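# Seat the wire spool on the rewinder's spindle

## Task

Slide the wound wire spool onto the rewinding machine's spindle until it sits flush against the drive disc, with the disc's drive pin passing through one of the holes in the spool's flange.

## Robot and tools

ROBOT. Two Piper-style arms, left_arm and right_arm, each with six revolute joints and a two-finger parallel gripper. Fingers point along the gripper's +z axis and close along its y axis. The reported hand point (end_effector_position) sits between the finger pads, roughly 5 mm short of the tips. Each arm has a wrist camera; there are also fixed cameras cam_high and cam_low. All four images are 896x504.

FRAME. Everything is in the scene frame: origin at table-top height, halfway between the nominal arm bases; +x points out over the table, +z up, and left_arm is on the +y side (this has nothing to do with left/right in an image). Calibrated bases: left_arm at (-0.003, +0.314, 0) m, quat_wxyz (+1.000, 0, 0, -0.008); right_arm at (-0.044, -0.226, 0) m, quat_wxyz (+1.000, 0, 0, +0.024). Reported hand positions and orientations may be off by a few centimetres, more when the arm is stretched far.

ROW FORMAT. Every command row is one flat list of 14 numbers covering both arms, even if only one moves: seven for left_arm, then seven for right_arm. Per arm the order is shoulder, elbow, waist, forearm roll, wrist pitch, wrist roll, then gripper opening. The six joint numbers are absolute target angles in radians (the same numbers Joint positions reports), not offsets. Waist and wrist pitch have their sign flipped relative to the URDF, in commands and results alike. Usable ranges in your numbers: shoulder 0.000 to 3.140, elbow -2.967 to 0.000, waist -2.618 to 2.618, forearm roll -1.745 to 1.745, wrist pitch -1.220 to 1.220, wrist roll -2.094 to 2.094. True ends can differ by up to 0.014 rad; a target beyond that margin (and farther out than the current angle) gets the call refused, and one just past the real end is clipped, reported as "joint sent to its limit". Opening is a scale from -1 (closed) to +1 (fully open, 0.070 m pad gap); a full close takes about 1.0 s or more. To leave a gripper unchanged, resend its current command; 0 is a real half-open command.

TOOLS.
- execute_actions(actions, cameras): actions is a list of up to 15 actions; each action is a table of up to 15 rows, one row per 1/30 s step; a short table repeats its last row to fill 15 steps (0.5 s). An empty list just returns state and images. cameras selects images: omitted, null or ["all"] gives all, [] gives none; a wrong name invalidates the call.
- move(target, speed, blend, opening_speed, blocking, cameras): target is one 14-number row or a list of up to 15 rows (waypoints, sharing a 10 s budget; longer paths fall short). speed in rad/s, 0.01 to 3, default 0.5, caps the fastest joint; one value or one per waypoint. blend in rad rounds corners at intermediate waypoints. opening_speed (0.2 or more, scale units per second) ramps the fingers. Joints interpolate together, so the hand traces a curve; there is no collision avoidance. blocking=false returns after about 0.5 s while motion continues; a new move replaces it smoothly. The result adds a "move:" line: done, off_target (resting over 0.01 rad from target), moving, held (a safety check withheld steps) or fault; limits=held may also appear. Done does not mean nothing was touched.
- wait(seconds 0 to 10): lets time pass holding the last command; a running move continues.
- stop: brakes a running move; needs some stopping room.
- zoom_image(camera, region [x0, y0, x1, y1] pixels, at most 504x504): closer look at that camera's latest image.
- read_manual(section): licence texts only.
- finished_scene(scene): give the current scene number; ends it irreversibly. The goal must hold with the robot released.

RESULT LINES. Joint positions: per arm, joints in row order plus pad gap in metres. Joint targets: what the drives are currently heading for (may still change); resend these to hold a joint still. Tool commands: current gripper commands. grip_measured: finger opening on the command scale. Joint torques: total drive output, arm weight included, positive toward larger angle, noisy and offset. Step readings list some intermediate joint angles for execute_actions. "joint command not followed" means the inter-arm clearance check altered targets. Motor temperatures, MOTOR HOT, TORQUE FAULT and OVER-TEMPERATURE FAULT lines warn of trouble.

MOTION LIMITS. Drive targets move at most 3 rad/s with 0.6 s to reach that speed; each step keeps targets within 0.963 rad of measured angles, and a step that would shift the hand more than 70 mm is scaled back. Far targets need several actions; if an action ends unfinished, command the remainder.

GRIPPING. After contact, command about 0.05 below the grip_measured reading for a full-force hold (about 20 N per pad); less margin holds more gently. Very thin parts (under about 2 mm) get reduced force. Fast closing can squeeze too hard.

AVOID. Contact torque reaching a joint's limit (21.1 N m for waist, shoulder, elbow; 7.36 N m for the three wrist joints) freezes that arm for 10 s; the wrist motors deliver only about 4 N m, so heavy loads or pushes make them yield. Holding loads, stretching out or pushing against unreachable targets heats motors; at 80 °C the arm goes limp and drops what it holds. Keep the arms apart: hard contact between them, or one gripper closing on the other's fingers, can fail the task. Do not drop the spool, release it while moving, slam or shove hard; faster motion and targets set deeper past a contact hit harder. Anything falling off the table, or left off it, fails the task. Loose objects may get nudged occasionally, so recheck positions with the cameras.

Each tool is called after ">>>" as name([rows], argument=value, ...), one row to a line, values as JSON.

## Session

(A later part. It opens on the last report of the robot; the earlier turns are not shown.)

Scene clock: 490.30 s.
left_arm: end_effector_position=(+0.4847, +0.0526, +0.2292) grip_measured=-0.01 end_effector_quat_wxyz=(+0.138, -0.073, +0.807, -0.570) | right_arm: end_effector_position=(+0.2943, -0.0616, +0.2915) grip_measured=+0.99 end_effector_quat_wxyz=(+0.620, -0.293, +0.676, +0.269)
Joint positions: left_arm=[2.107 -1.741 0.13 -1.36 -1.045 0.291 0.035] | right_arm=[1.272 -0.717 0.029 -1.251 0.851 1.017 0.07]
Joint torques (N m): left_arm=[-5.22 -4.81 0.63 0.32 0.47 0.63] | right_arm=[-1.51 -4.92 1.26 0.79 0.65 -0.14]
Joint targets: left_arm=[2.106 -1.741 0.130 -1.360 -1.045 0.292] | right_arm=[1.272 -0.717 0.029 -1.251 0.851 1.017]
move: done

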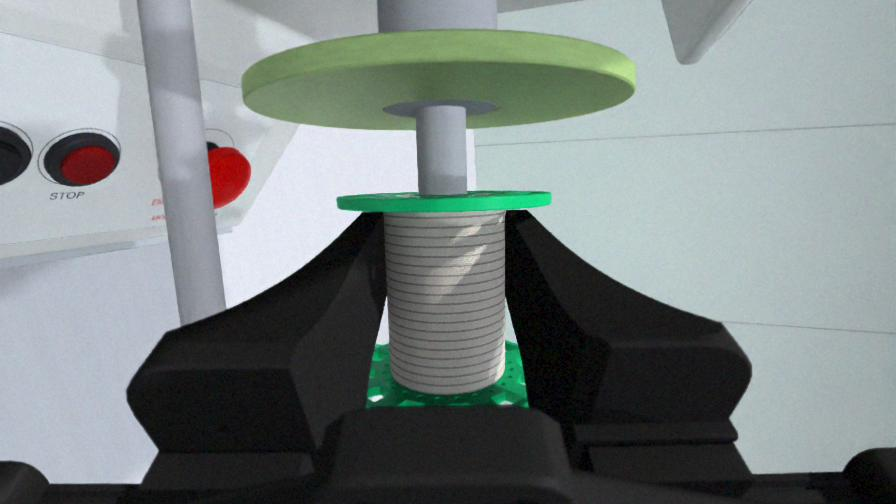

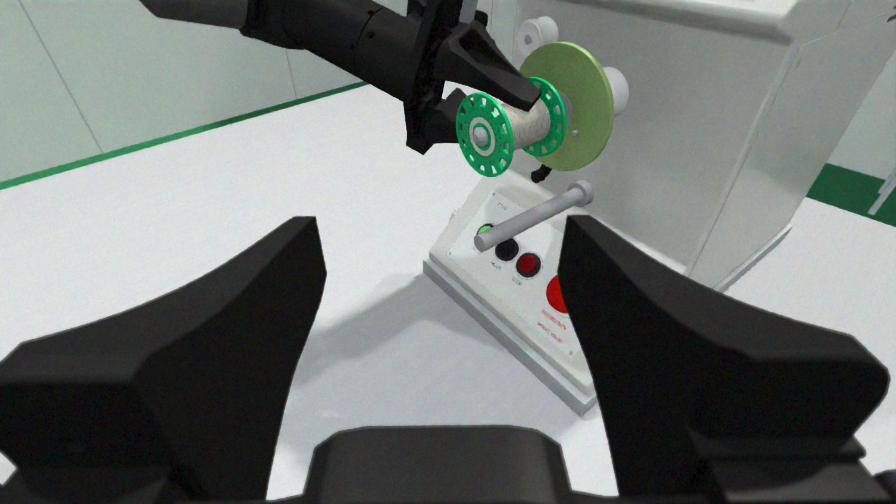

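>>> move(target=[2.1059,-1.7412,0.1304,-1.3596,-1.0455,0.2916,0.43,1.272,-0.717,0.029,-1.251,0.851,1.017,1.0], speed=0.08, opening_speed=0.4, cameras=["cam_left_wrist", "cam_right_wrist"])

>>> zoom_image(camera="cam_right_wrist", region=[440, 60, 600, 190])

Scene clock: 529.33 s.
left_arm: end_effector_position=(+0.4845, +0.0526, +0.2292) grip_measured=+0.43 end_effector_quat_wxyz=(+0.138, -0.073, +0.807, -0.570) | right_arm: end_effector_position=(+0.2943, -0.0616, +0.2915) grip_measured=+0.99 end_effector_quat_wxyz=(+0.620, -0.293, +0.676, +0.269)
Joint positions: left_arm=[2.107 -1.741 0.13 -1.359 -1.046 0.291 0.05] | right_arm=[1.272 -0.717 0.029 -1.251 0.851 1.017 0.07]
Joint torques (N m): left_arm=[-9.77 -6.26 -0.04 -0.86 0.01 -0.05] | right_arm=[-1.51 -4.95 1.28 0.76 0.69 -0.13]
Motor temperatures (°C): left_arm=[34 31 34 35 34 29] | right_arm=[37 32 29 34 37 28]
Joint targets: left_arm=[2.106 -1.741 0.130 -1.360 -1.045 0.292] | right_arm=[1.272 -0.717 0.029 -1.251 0.851 1.017]
move: done

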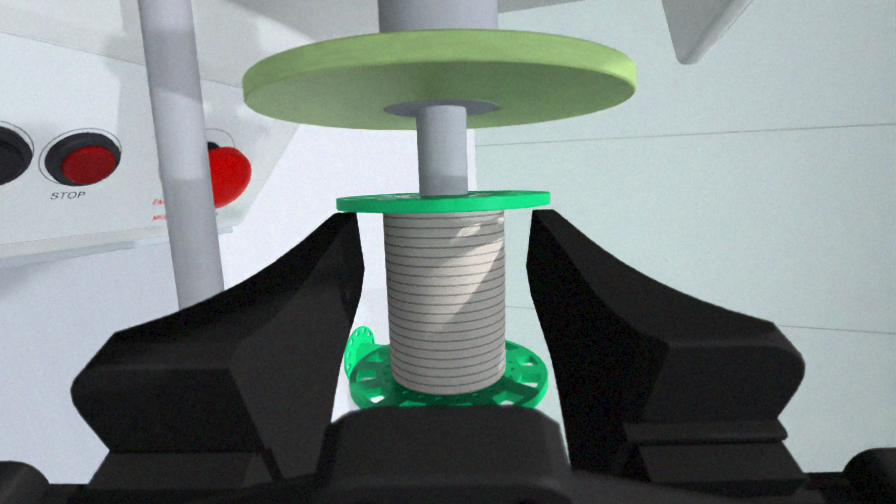

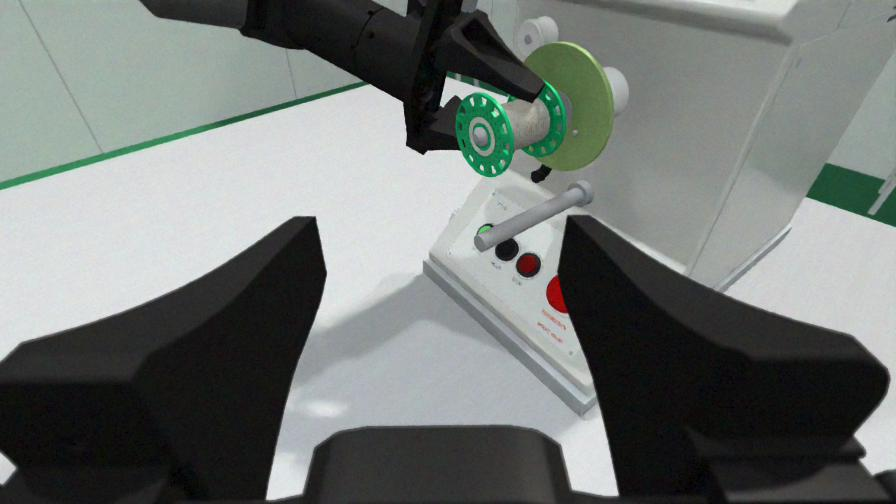

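Scaled by 3.150 (camera's finer frame: 1280x720).

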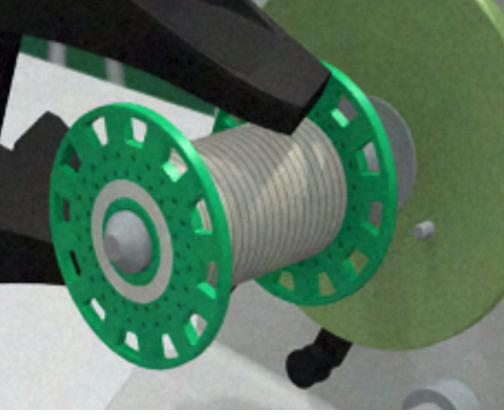

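>>> move([
  [2.0282,-1.6676,0.0366,-1.3414,-1.1354,0.3083,0.43,1.272,-0.717,0.029,-1.251,0.851,1.017,1.0],
  [1.9937,-1.6428,-0.0192,-1.3280,-1.1900,0.3117,0.43,1.272,-0.717,0.029,-1.251,0.851,1.017,1.0],
  [1.30,-0.90,0.354,-1.10,0.10,-0.50,0.43,1.272,-0.717,0.029,-1.251,0.851,1.017,1.0],
  [1.7729,-0.8959,0.8865,-0.9530,1.0497,-0.9595,0.43,1.272,-0.717,0.029,-1.251,0.851,1.017,1.0],
], speed=[0.15,0.2,0.6,0.5], blend=[0.02,0.03,0.08,0], cameras=["cam_left_wrist", "cam_right_wrist", "cam_high"])

>>> zoom_image(camera="cam_right_wrist", region=[440, 40, 640, 190])

Scene clock: 548.73 s.
left_arm: end_effector_position=(+0.3947, +0.0624, +0.2288) grip_measured=+0.43 end_effector_quat_wxyz=(+0.470, -0.470, +0.529, -0.528) | right_arm: end_effector_position=(+0.2943, -0.0616, +0.2915) grip_measured=+0.99 end_effector_quat_wxyz=(+0.620, -0.293, +0.676, +0.269)
Joint positions: left_arm=[1.774 -0.896 0.888 -0.953 1.05 -0.96 0.05] | right_arm=[1.272 -0.717 0.029 -1.251 0.851 1.017 0.07]
Joint torques (N m): left_arm=[-7.49 -4.74 -0.21 0.44 0.49 0.36] | right_arm=[-1.58 -5 1.28 0.74 0.72 -0.13]
Joint targets: left_arm=[1.773 -0.896 0.887 -0.953 1.050 -0.959] | right_arm=[1.272 -0.717 0.029 -1.251 0.851 1.017]
move: done; blend cut to 0.0279 rad at target 2
Images, in order (width x height): cam_high 896x504, cam_left_wrist 896x504, cam_right_wrist 896x504.

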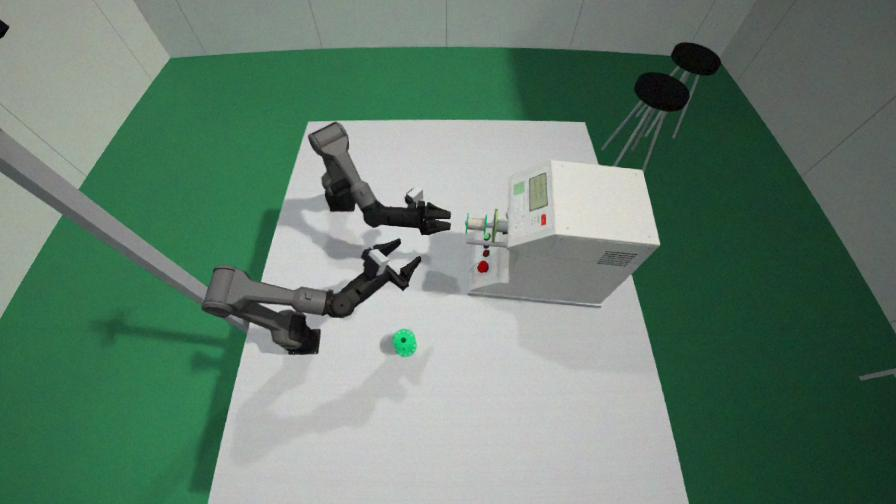

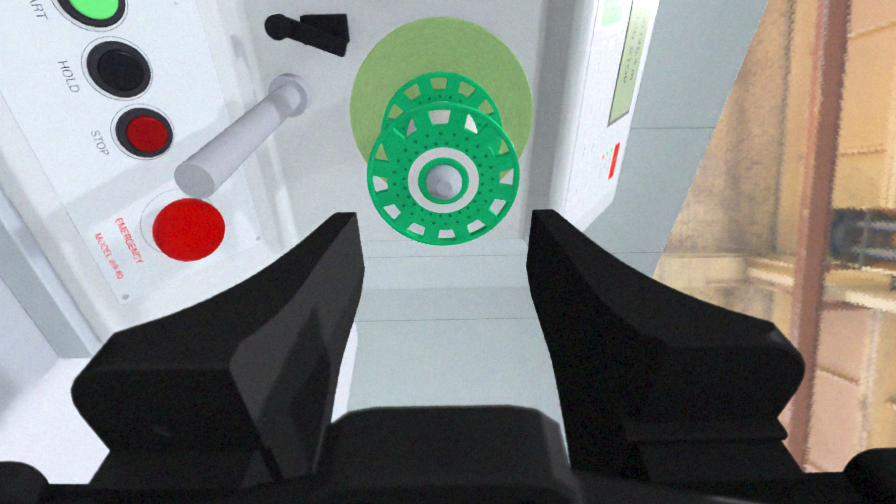

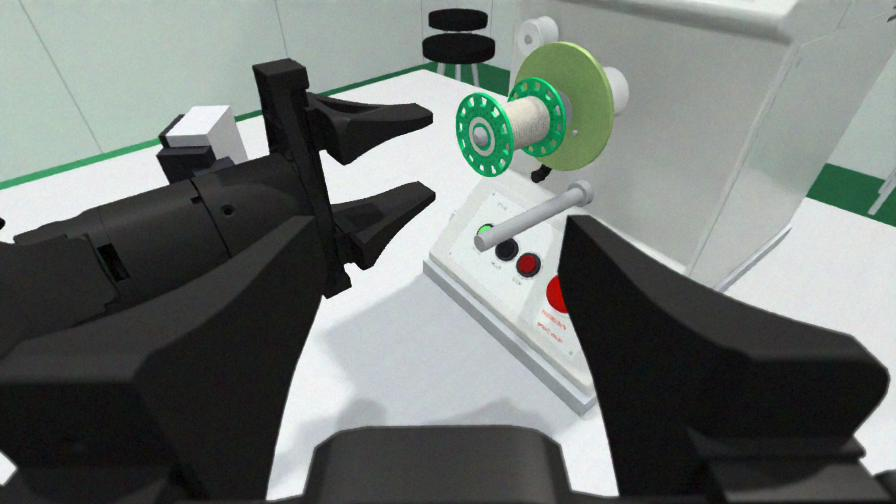

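Scaled by 2.520 (camera's finer frame: 1280x720).

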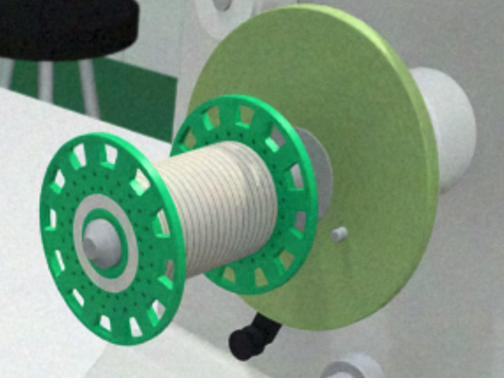

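>>> execute_actions(actions=[], cameras=["cam_right_wrist"])

>>> zoom_image(camera="cam_right_wrist", region=[528, 72, 588, 162])

Scene clock: 555.33 s.
left_arm: end_effector_position=(+0.3948, +0.0628, +0.2292) grip_measured=+0.43 end_effector_quat_wxyz=(+0.470, -0.470, +0.528, -0.529) | right_arm: end_effector_position=(+0.2943, -0.0616, +0.2915) grip_measured=+0.99 end_effector_quat_wxyz=(+0.620, -0.293, +0.676, +0.269)
Joint names: [shoulder, elbow, waist, forearm roll, wrist pitch, wrist roll]
Joint positions: left_arm=[1.773 -0.896 0.887 -0.953 1.05 -0.96 0.05] | right_arm=[1.272 -0.717 0.029 -1.251 0.851 1.017 0.07]
Joint torques (N m): left_arm=[-7.66 -6.77 -0.18 0.47 0.51 0.31] | right_arm=[-1.56 -5.02 1.26 0.73 0.73 -0.13]
Motor temperatures (°C): left_arm=[34 32 34 35 33 29] | right_arm=[37 32 29 34 37 28]
Joint targets: left_arm=[1.773 -0.896 0.887 -0.953 1.050 -0.960] | right_arm=[1.272 -0.717 0.029 -1.251 0.851 1.017]
Tool commands: left_gripper/opening=+0.43 right_gripper/opening=+1.0
Images, in order (width x height): cam_right_wrist 896x504.

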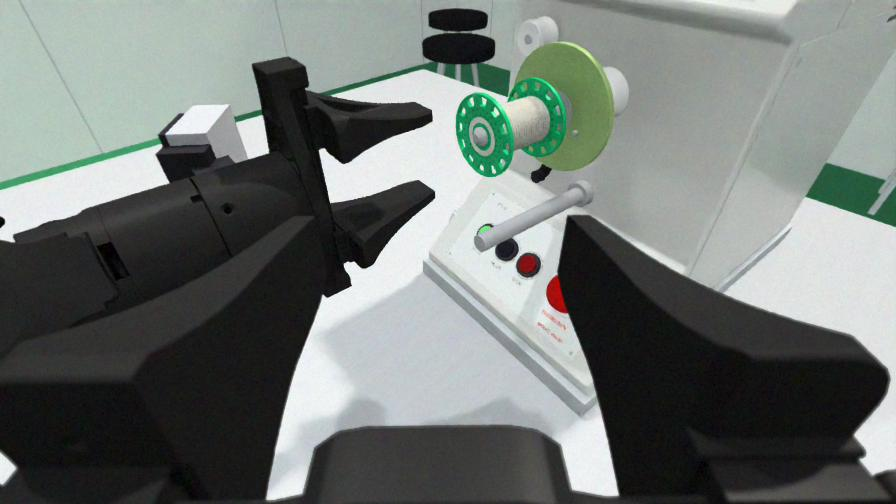

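Scaled by 5.600 (camera's finer frame: 1280x720).

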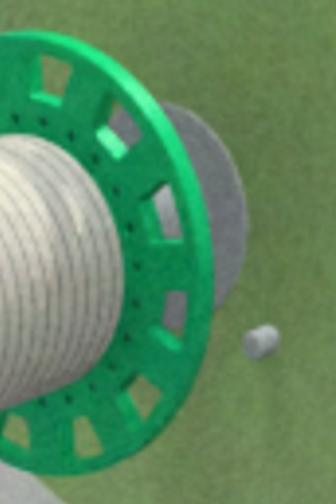

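>>> execute_actions(actions=[], cameras=["cam_left_wrist"])

>>> zoom_image(camera="cam_left_wrist", region=[353, 85, 533, 260])

Scene clock: 575.60 s.
left_arm: end_effector_position=(+0.3948, +0.0628, +0.2292) grip_measured=+0.43 end_effector_quat_wxyz=(+0.470, -0.470, +0.528, -0.529) | right_arm: end_effector_position=(+0.2943, -0.0616, +0.2915) grip_measured=+0.99 end_effector_quat_wxyz=(+0.620, -0.293, +0.676, +0.269)
Joint names: [shoulder, elbow, waist, forearm roll, wrist pitch, wrist roll]
Joint positions: left_arm=[1.773 -0.896 0.887 -0.953 1.05 -0.96 0.05] | right_arm=[1.272 -0.717 0.029 -1.251 0.851 1.017 0.07]
Joint torques (N m): left_arm=[-7.6 -6.35 -0.16 0.51 0.53 0.28] | right_arm=[-1.59 -5.03 1.29 0.73 0.73 -0.12]
Motor temperatures (°C): left_arm=[34 32 34 35 33 29] | right_arm=[37 32 29 34 37 28]
Joint targets: left_arm=[1.773 -0.896 0.887 -0.953 1.050 -0.960] | right_arm=[1.272 -0.717 0.029 -1.251 0.851 1.017]
Tool commands: left_gripper/opening=+0.43 right_gripper/opening=+1.0
Images, in order (width x height): cam_left_wrist 896x504.

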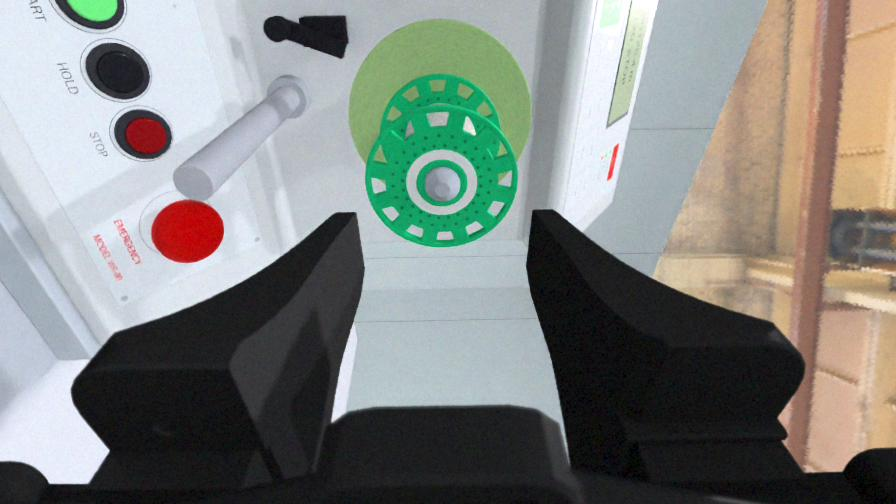

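Scaled by 2.800 (camera's finer frame: 1280x720).

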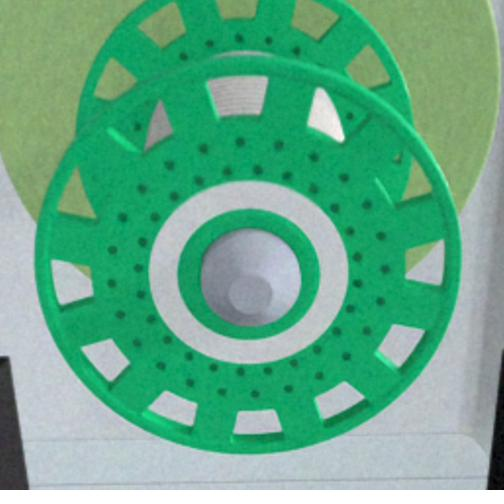

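>>> move([
  [1.8682,-1.0433,0.7869,-0.8825,0.9609,-0.9624,0.10,1.272,-0.717,0.029,-1.251,0.851,1.017,1.0],
  [1.8929,-1.0830,0.7659,-0.8697,0.9394,-1.0105,0.10,1.272,-0.717,0.029,-1.251,0.851,1.017,1.0],
  [1.9064,-1.1052,0.7549,-0.8635,0.9275,-1.0390,0.10,1.272,-0.717,0.029,-1.251,0.851,1.017,1.0],
], speed=[0.3,0.06,0.05], cameras=["cam_right_wrist","cam_left_wrist"])

>>> zoom_image(camera="cam_right_wrist", region=[440, 40, 640, 190])

Scene clock: 606.33 s.
left_arm: end_effector_position=(+0.4563, +0.0555, +0.2294) grip_measured=+0.10 end_effector_quat_wxyz=(-0.448, +0.491, -0.509, +0.547) | right_arm: end_effector_position=(+0.2943, -0.0616, +0.2915) grip_measured=+0.99 end_effector_quat_wxyz=(+0.620, -0.293, +0.676, +0.269)
Joint positions: left_arm=[1.906 -1.105 0.755 -0.863 0.927 -1.039 0.039] | right_arm=[1.272 -0.717 0.029 -1.251 0.851 1.017 0.07]
Joint torques (N m): left_arm=[-7.42 -6.95 -0.18 0.52 0.56 0.14] | right_arm=[-1.56 -5.05 1.28 0.71 0.75 -0.11]
Joint targets: left_arm=[1.906 -1.105 0.755 -0.864 0.928 -1.039] | right_arm=[1.272 -0.717 0.029 -1.251 0.851 1.017]
move: done
Images, in order (width x height): cam_left_wrist 896x504, cam_right_wrist 896x504.

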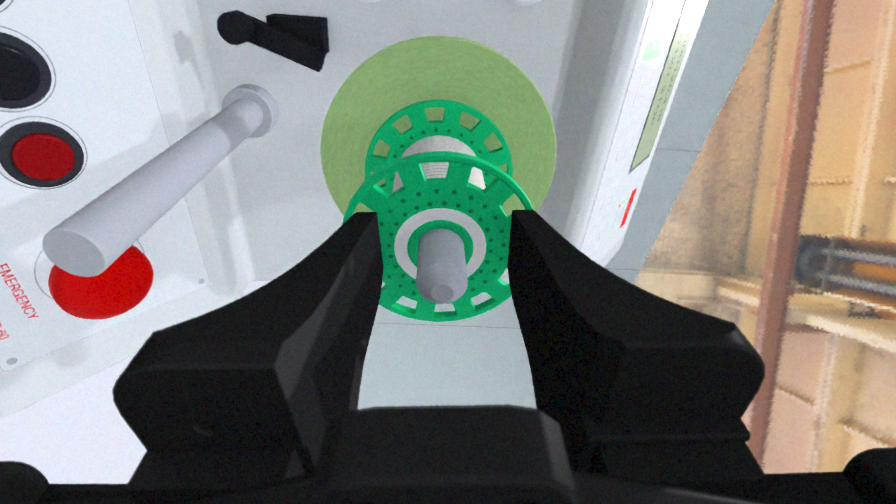

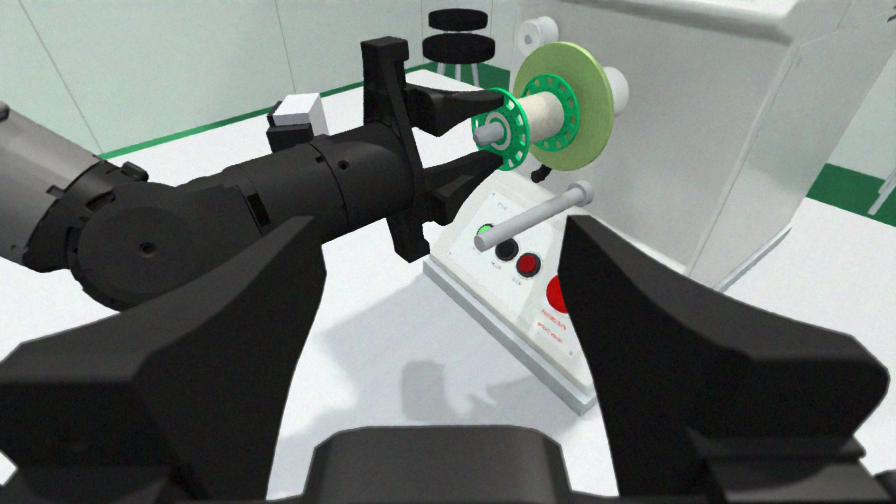

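Scaled by 2.520 (camera's finer frame: 1280x720).

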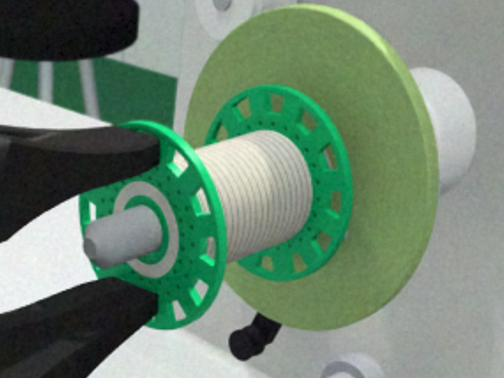

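>>> zoom_image(camera="cam_right_wrist", region=[520, 66, 590, 156])

Scaled by 5.600 (camera's finer frame: 1280x720).

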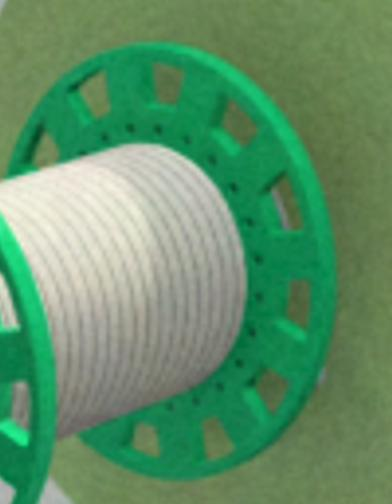

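>>> move([
  [1.9203,-1.1278,0.7440,-0.8573,0.9155,-1.0354,0.10,1.272,-0.717,0.029,-1.251,0.851,1.017,1.0],
], speed=[0.05], cameras=["cam_right_wrist"])

>>> zoom_image(camera="cam_right_wrist", region=[520, 66, 590, 156])

Scene clock: 612.13 s.
left_arm: end_effector_position=(+0.4621, +0.0548, +0.2300) grip_measured=+0.10 end_effector_quat_wxyz=(-0.449, +0.490, -0.509, +0.547) | right_arm: end_effector_position=(+0.2943, -0.0616, +0.2915) grip_measured=+0.99 end_effector_quat_wxyz=(+0.620, -0.293, +0.676, +0.269)
Joint positions: left_arm=[1.919 -1.128 0.745 -0.857 0.916 -1.036 0.038] | right_arm=[1.272 -0.717 0.029 -1.251 0.851 1.017 0.07]
Joint torques (N m): left_arm=[-7.3 -6.95 -0.3 0.5 0.54 0.32] | right_arm=[-1.56 -5.06 1.26 0.72 0.77 -0.1]
Joint targets: left_arm=[1.920 -1.128 0.744 -0.857 0.916 -1.035] | right_arm=[1.272 -0.717 0.029 -1.251 0.851 1.017]
move: done

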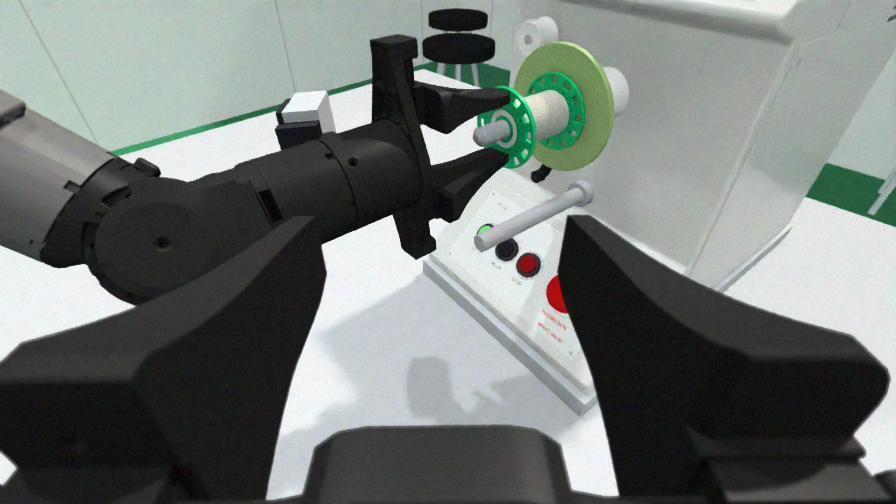

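Scaled by 5.600 (camera's finer frame: 1280x720).

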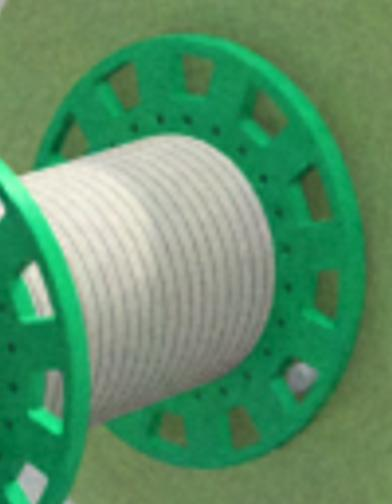

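>>> move([
  [1.9298,-1.1436,0.7368,-0.8532,0.9073,-1.0344,0.10,1.272,-0.717,0.029,-1.251,0.851,1.017,1.0],
], speed=[0.04], cameras=["cam_right_wrist"])

>>> zoom_image(camera="cam_right_wrist", region=[520, 66, 590, 156])

Scene clock: 614.63 s.
left_arm: end_effector_position=(+0.4650, +0.0540, +0.2294) grip_measured=+0.10 end_effector_quat_wxyz=(-0.448, +0.490, -0.510, +0.547) | right_arm: end_effector_position=(+0.2943, -0.0616, +0.2915) grip_measured=+0.99 end_effector_quat_wxyz=(+0.620, -0.293, +0.676, +0.269)
Joint positions: left_arm=[1.926 -1.139 0.74 -0.854 0.908 -1.035 0.038] | right_arm=[1.272 -0.717 0.029 -1.251 0.851 1.017 0.07]
Joint torques (N m): left_arm=[-1.99 -19.28 -5.31 2.28 0.18 -0.25] | right_arm=[-1.58 -5.12 1.27 0.72 0.78 -0.1]
Joint targets: left_arm=[1.930 -1.144 0.737 -0.853 0.907 -1.034] | right_arm=[1.272 -0.717 0.029 -1.251 0.851 1.017]
move: done

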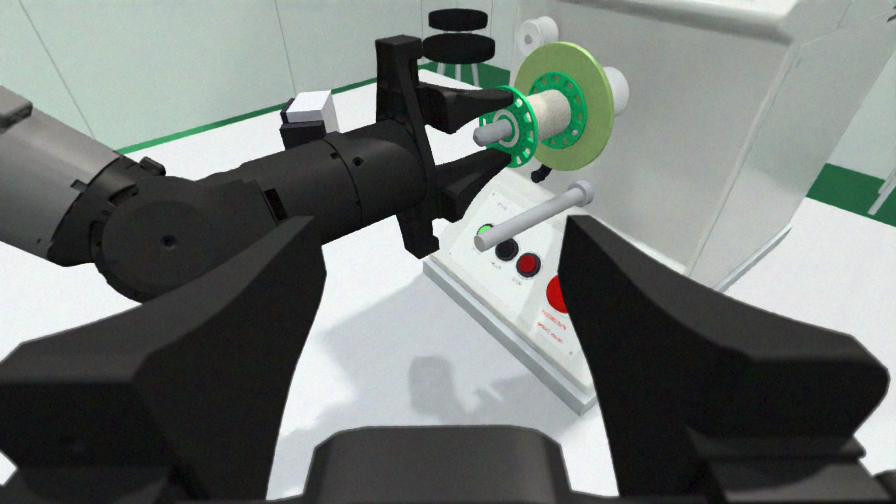

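Scaled by 5.600 (camera's finer frame: 1280x720).

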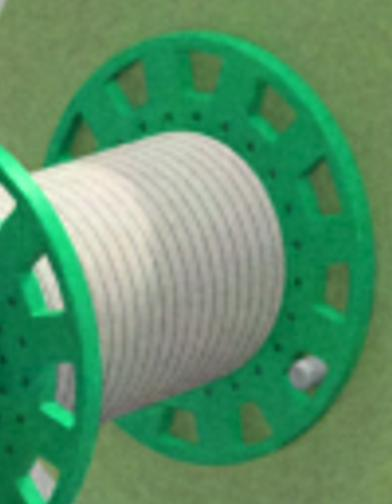

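>>> move([
  [1.9203,-1.1278,0.7440,-0.8573,0.9155,-1.0354,0.10,1.272,-0.717,0.029,-1.251,0.851,1.017,1.0],
  [1.8682,-1.0433,0.7869,-0.8825,0.9609,-1.0350,0.10,1.272,-0.717,0.029,-1.251,0.851,1.017,1.0],
  [1.773,-0.896,0.887,-0.953,1.050,-0.9595,0.10,1.272,-0.717,0.029,-1.251,0.851,1.017,1.0],
], speed=[0.1,0.15,0.3], cameras=["cam_right_wrist","cam_left_wrist"])

>>> zoom_image(camera="cam_right_wrist", region=[520, 66, 590, 156])

Scene clock: 619.20 s.
left_arm: end_effector_position=(+0.3943, +0.0629, +0.2292) grip_measured=+0.10 end_effector_quat_wxyz=(+0.470, -0.470, +0.529, -0.528) | right_arm: end_effector_position=(+0.2943, -0.0616, +0.2915) grip_measured=+0.99 end_effector_quat_wxyz=(+0.620, -0.293, +0.676, +0.269)
Joint positions: left_arm=[1.772 -0.894 0.888 -0.954 1.051 -0.959 0.039] | right_arm=[1.272 -0.717 0.029 -1.251 0.851 1.017 0.07]
Joint torques (N m): left_arm=[-6.32 -6.74 -0.22 0.58 0.49 -0.06] | right_arm=[-1.6 -5.1 1.27 0.73 0.79 -0.09]
Joint targets: left_arm=[1.773 -0.896 0.887 -0.953 1.050 -0.959] | right_arm=[1.272 -0.717 0.029 -1.251 0.851 1.017]
move: done
Images, in order (width x height): cam_left_wrist 896x504, cam_right_wrist 896x504.

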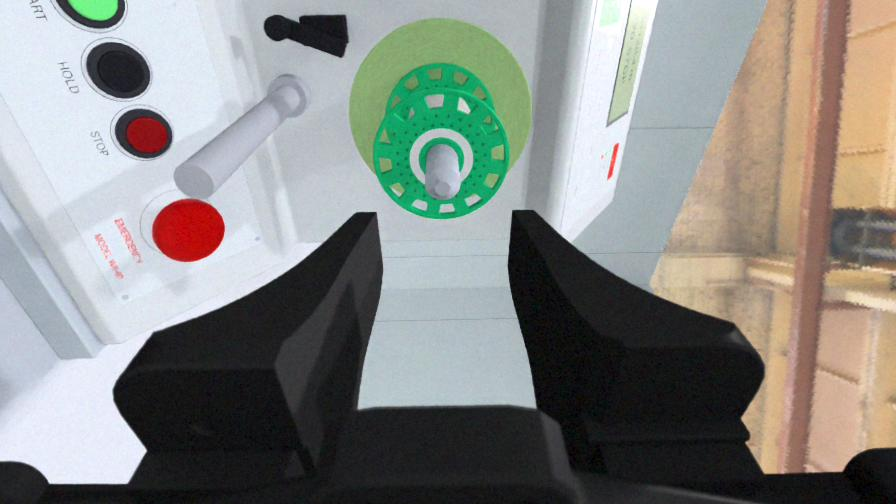

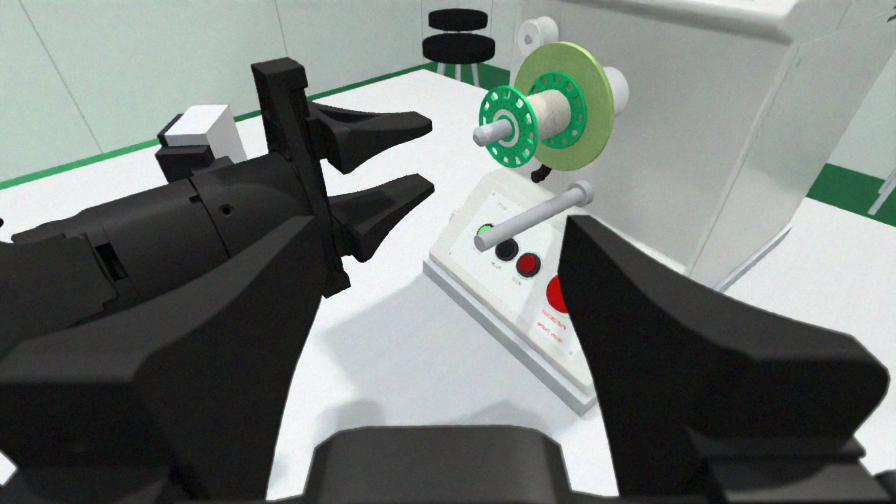

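Scaled by 5.600 (camera's finer frame: 1280x720).

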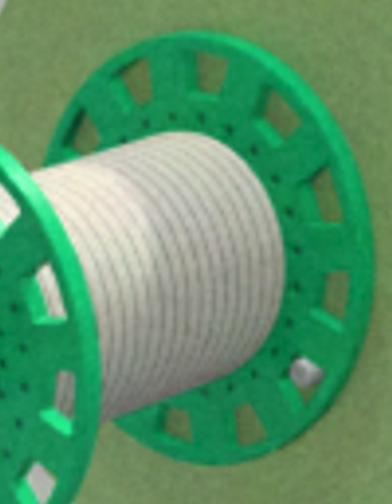

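>>> finished_scene(scene=1)

The scene is finished: the task was done.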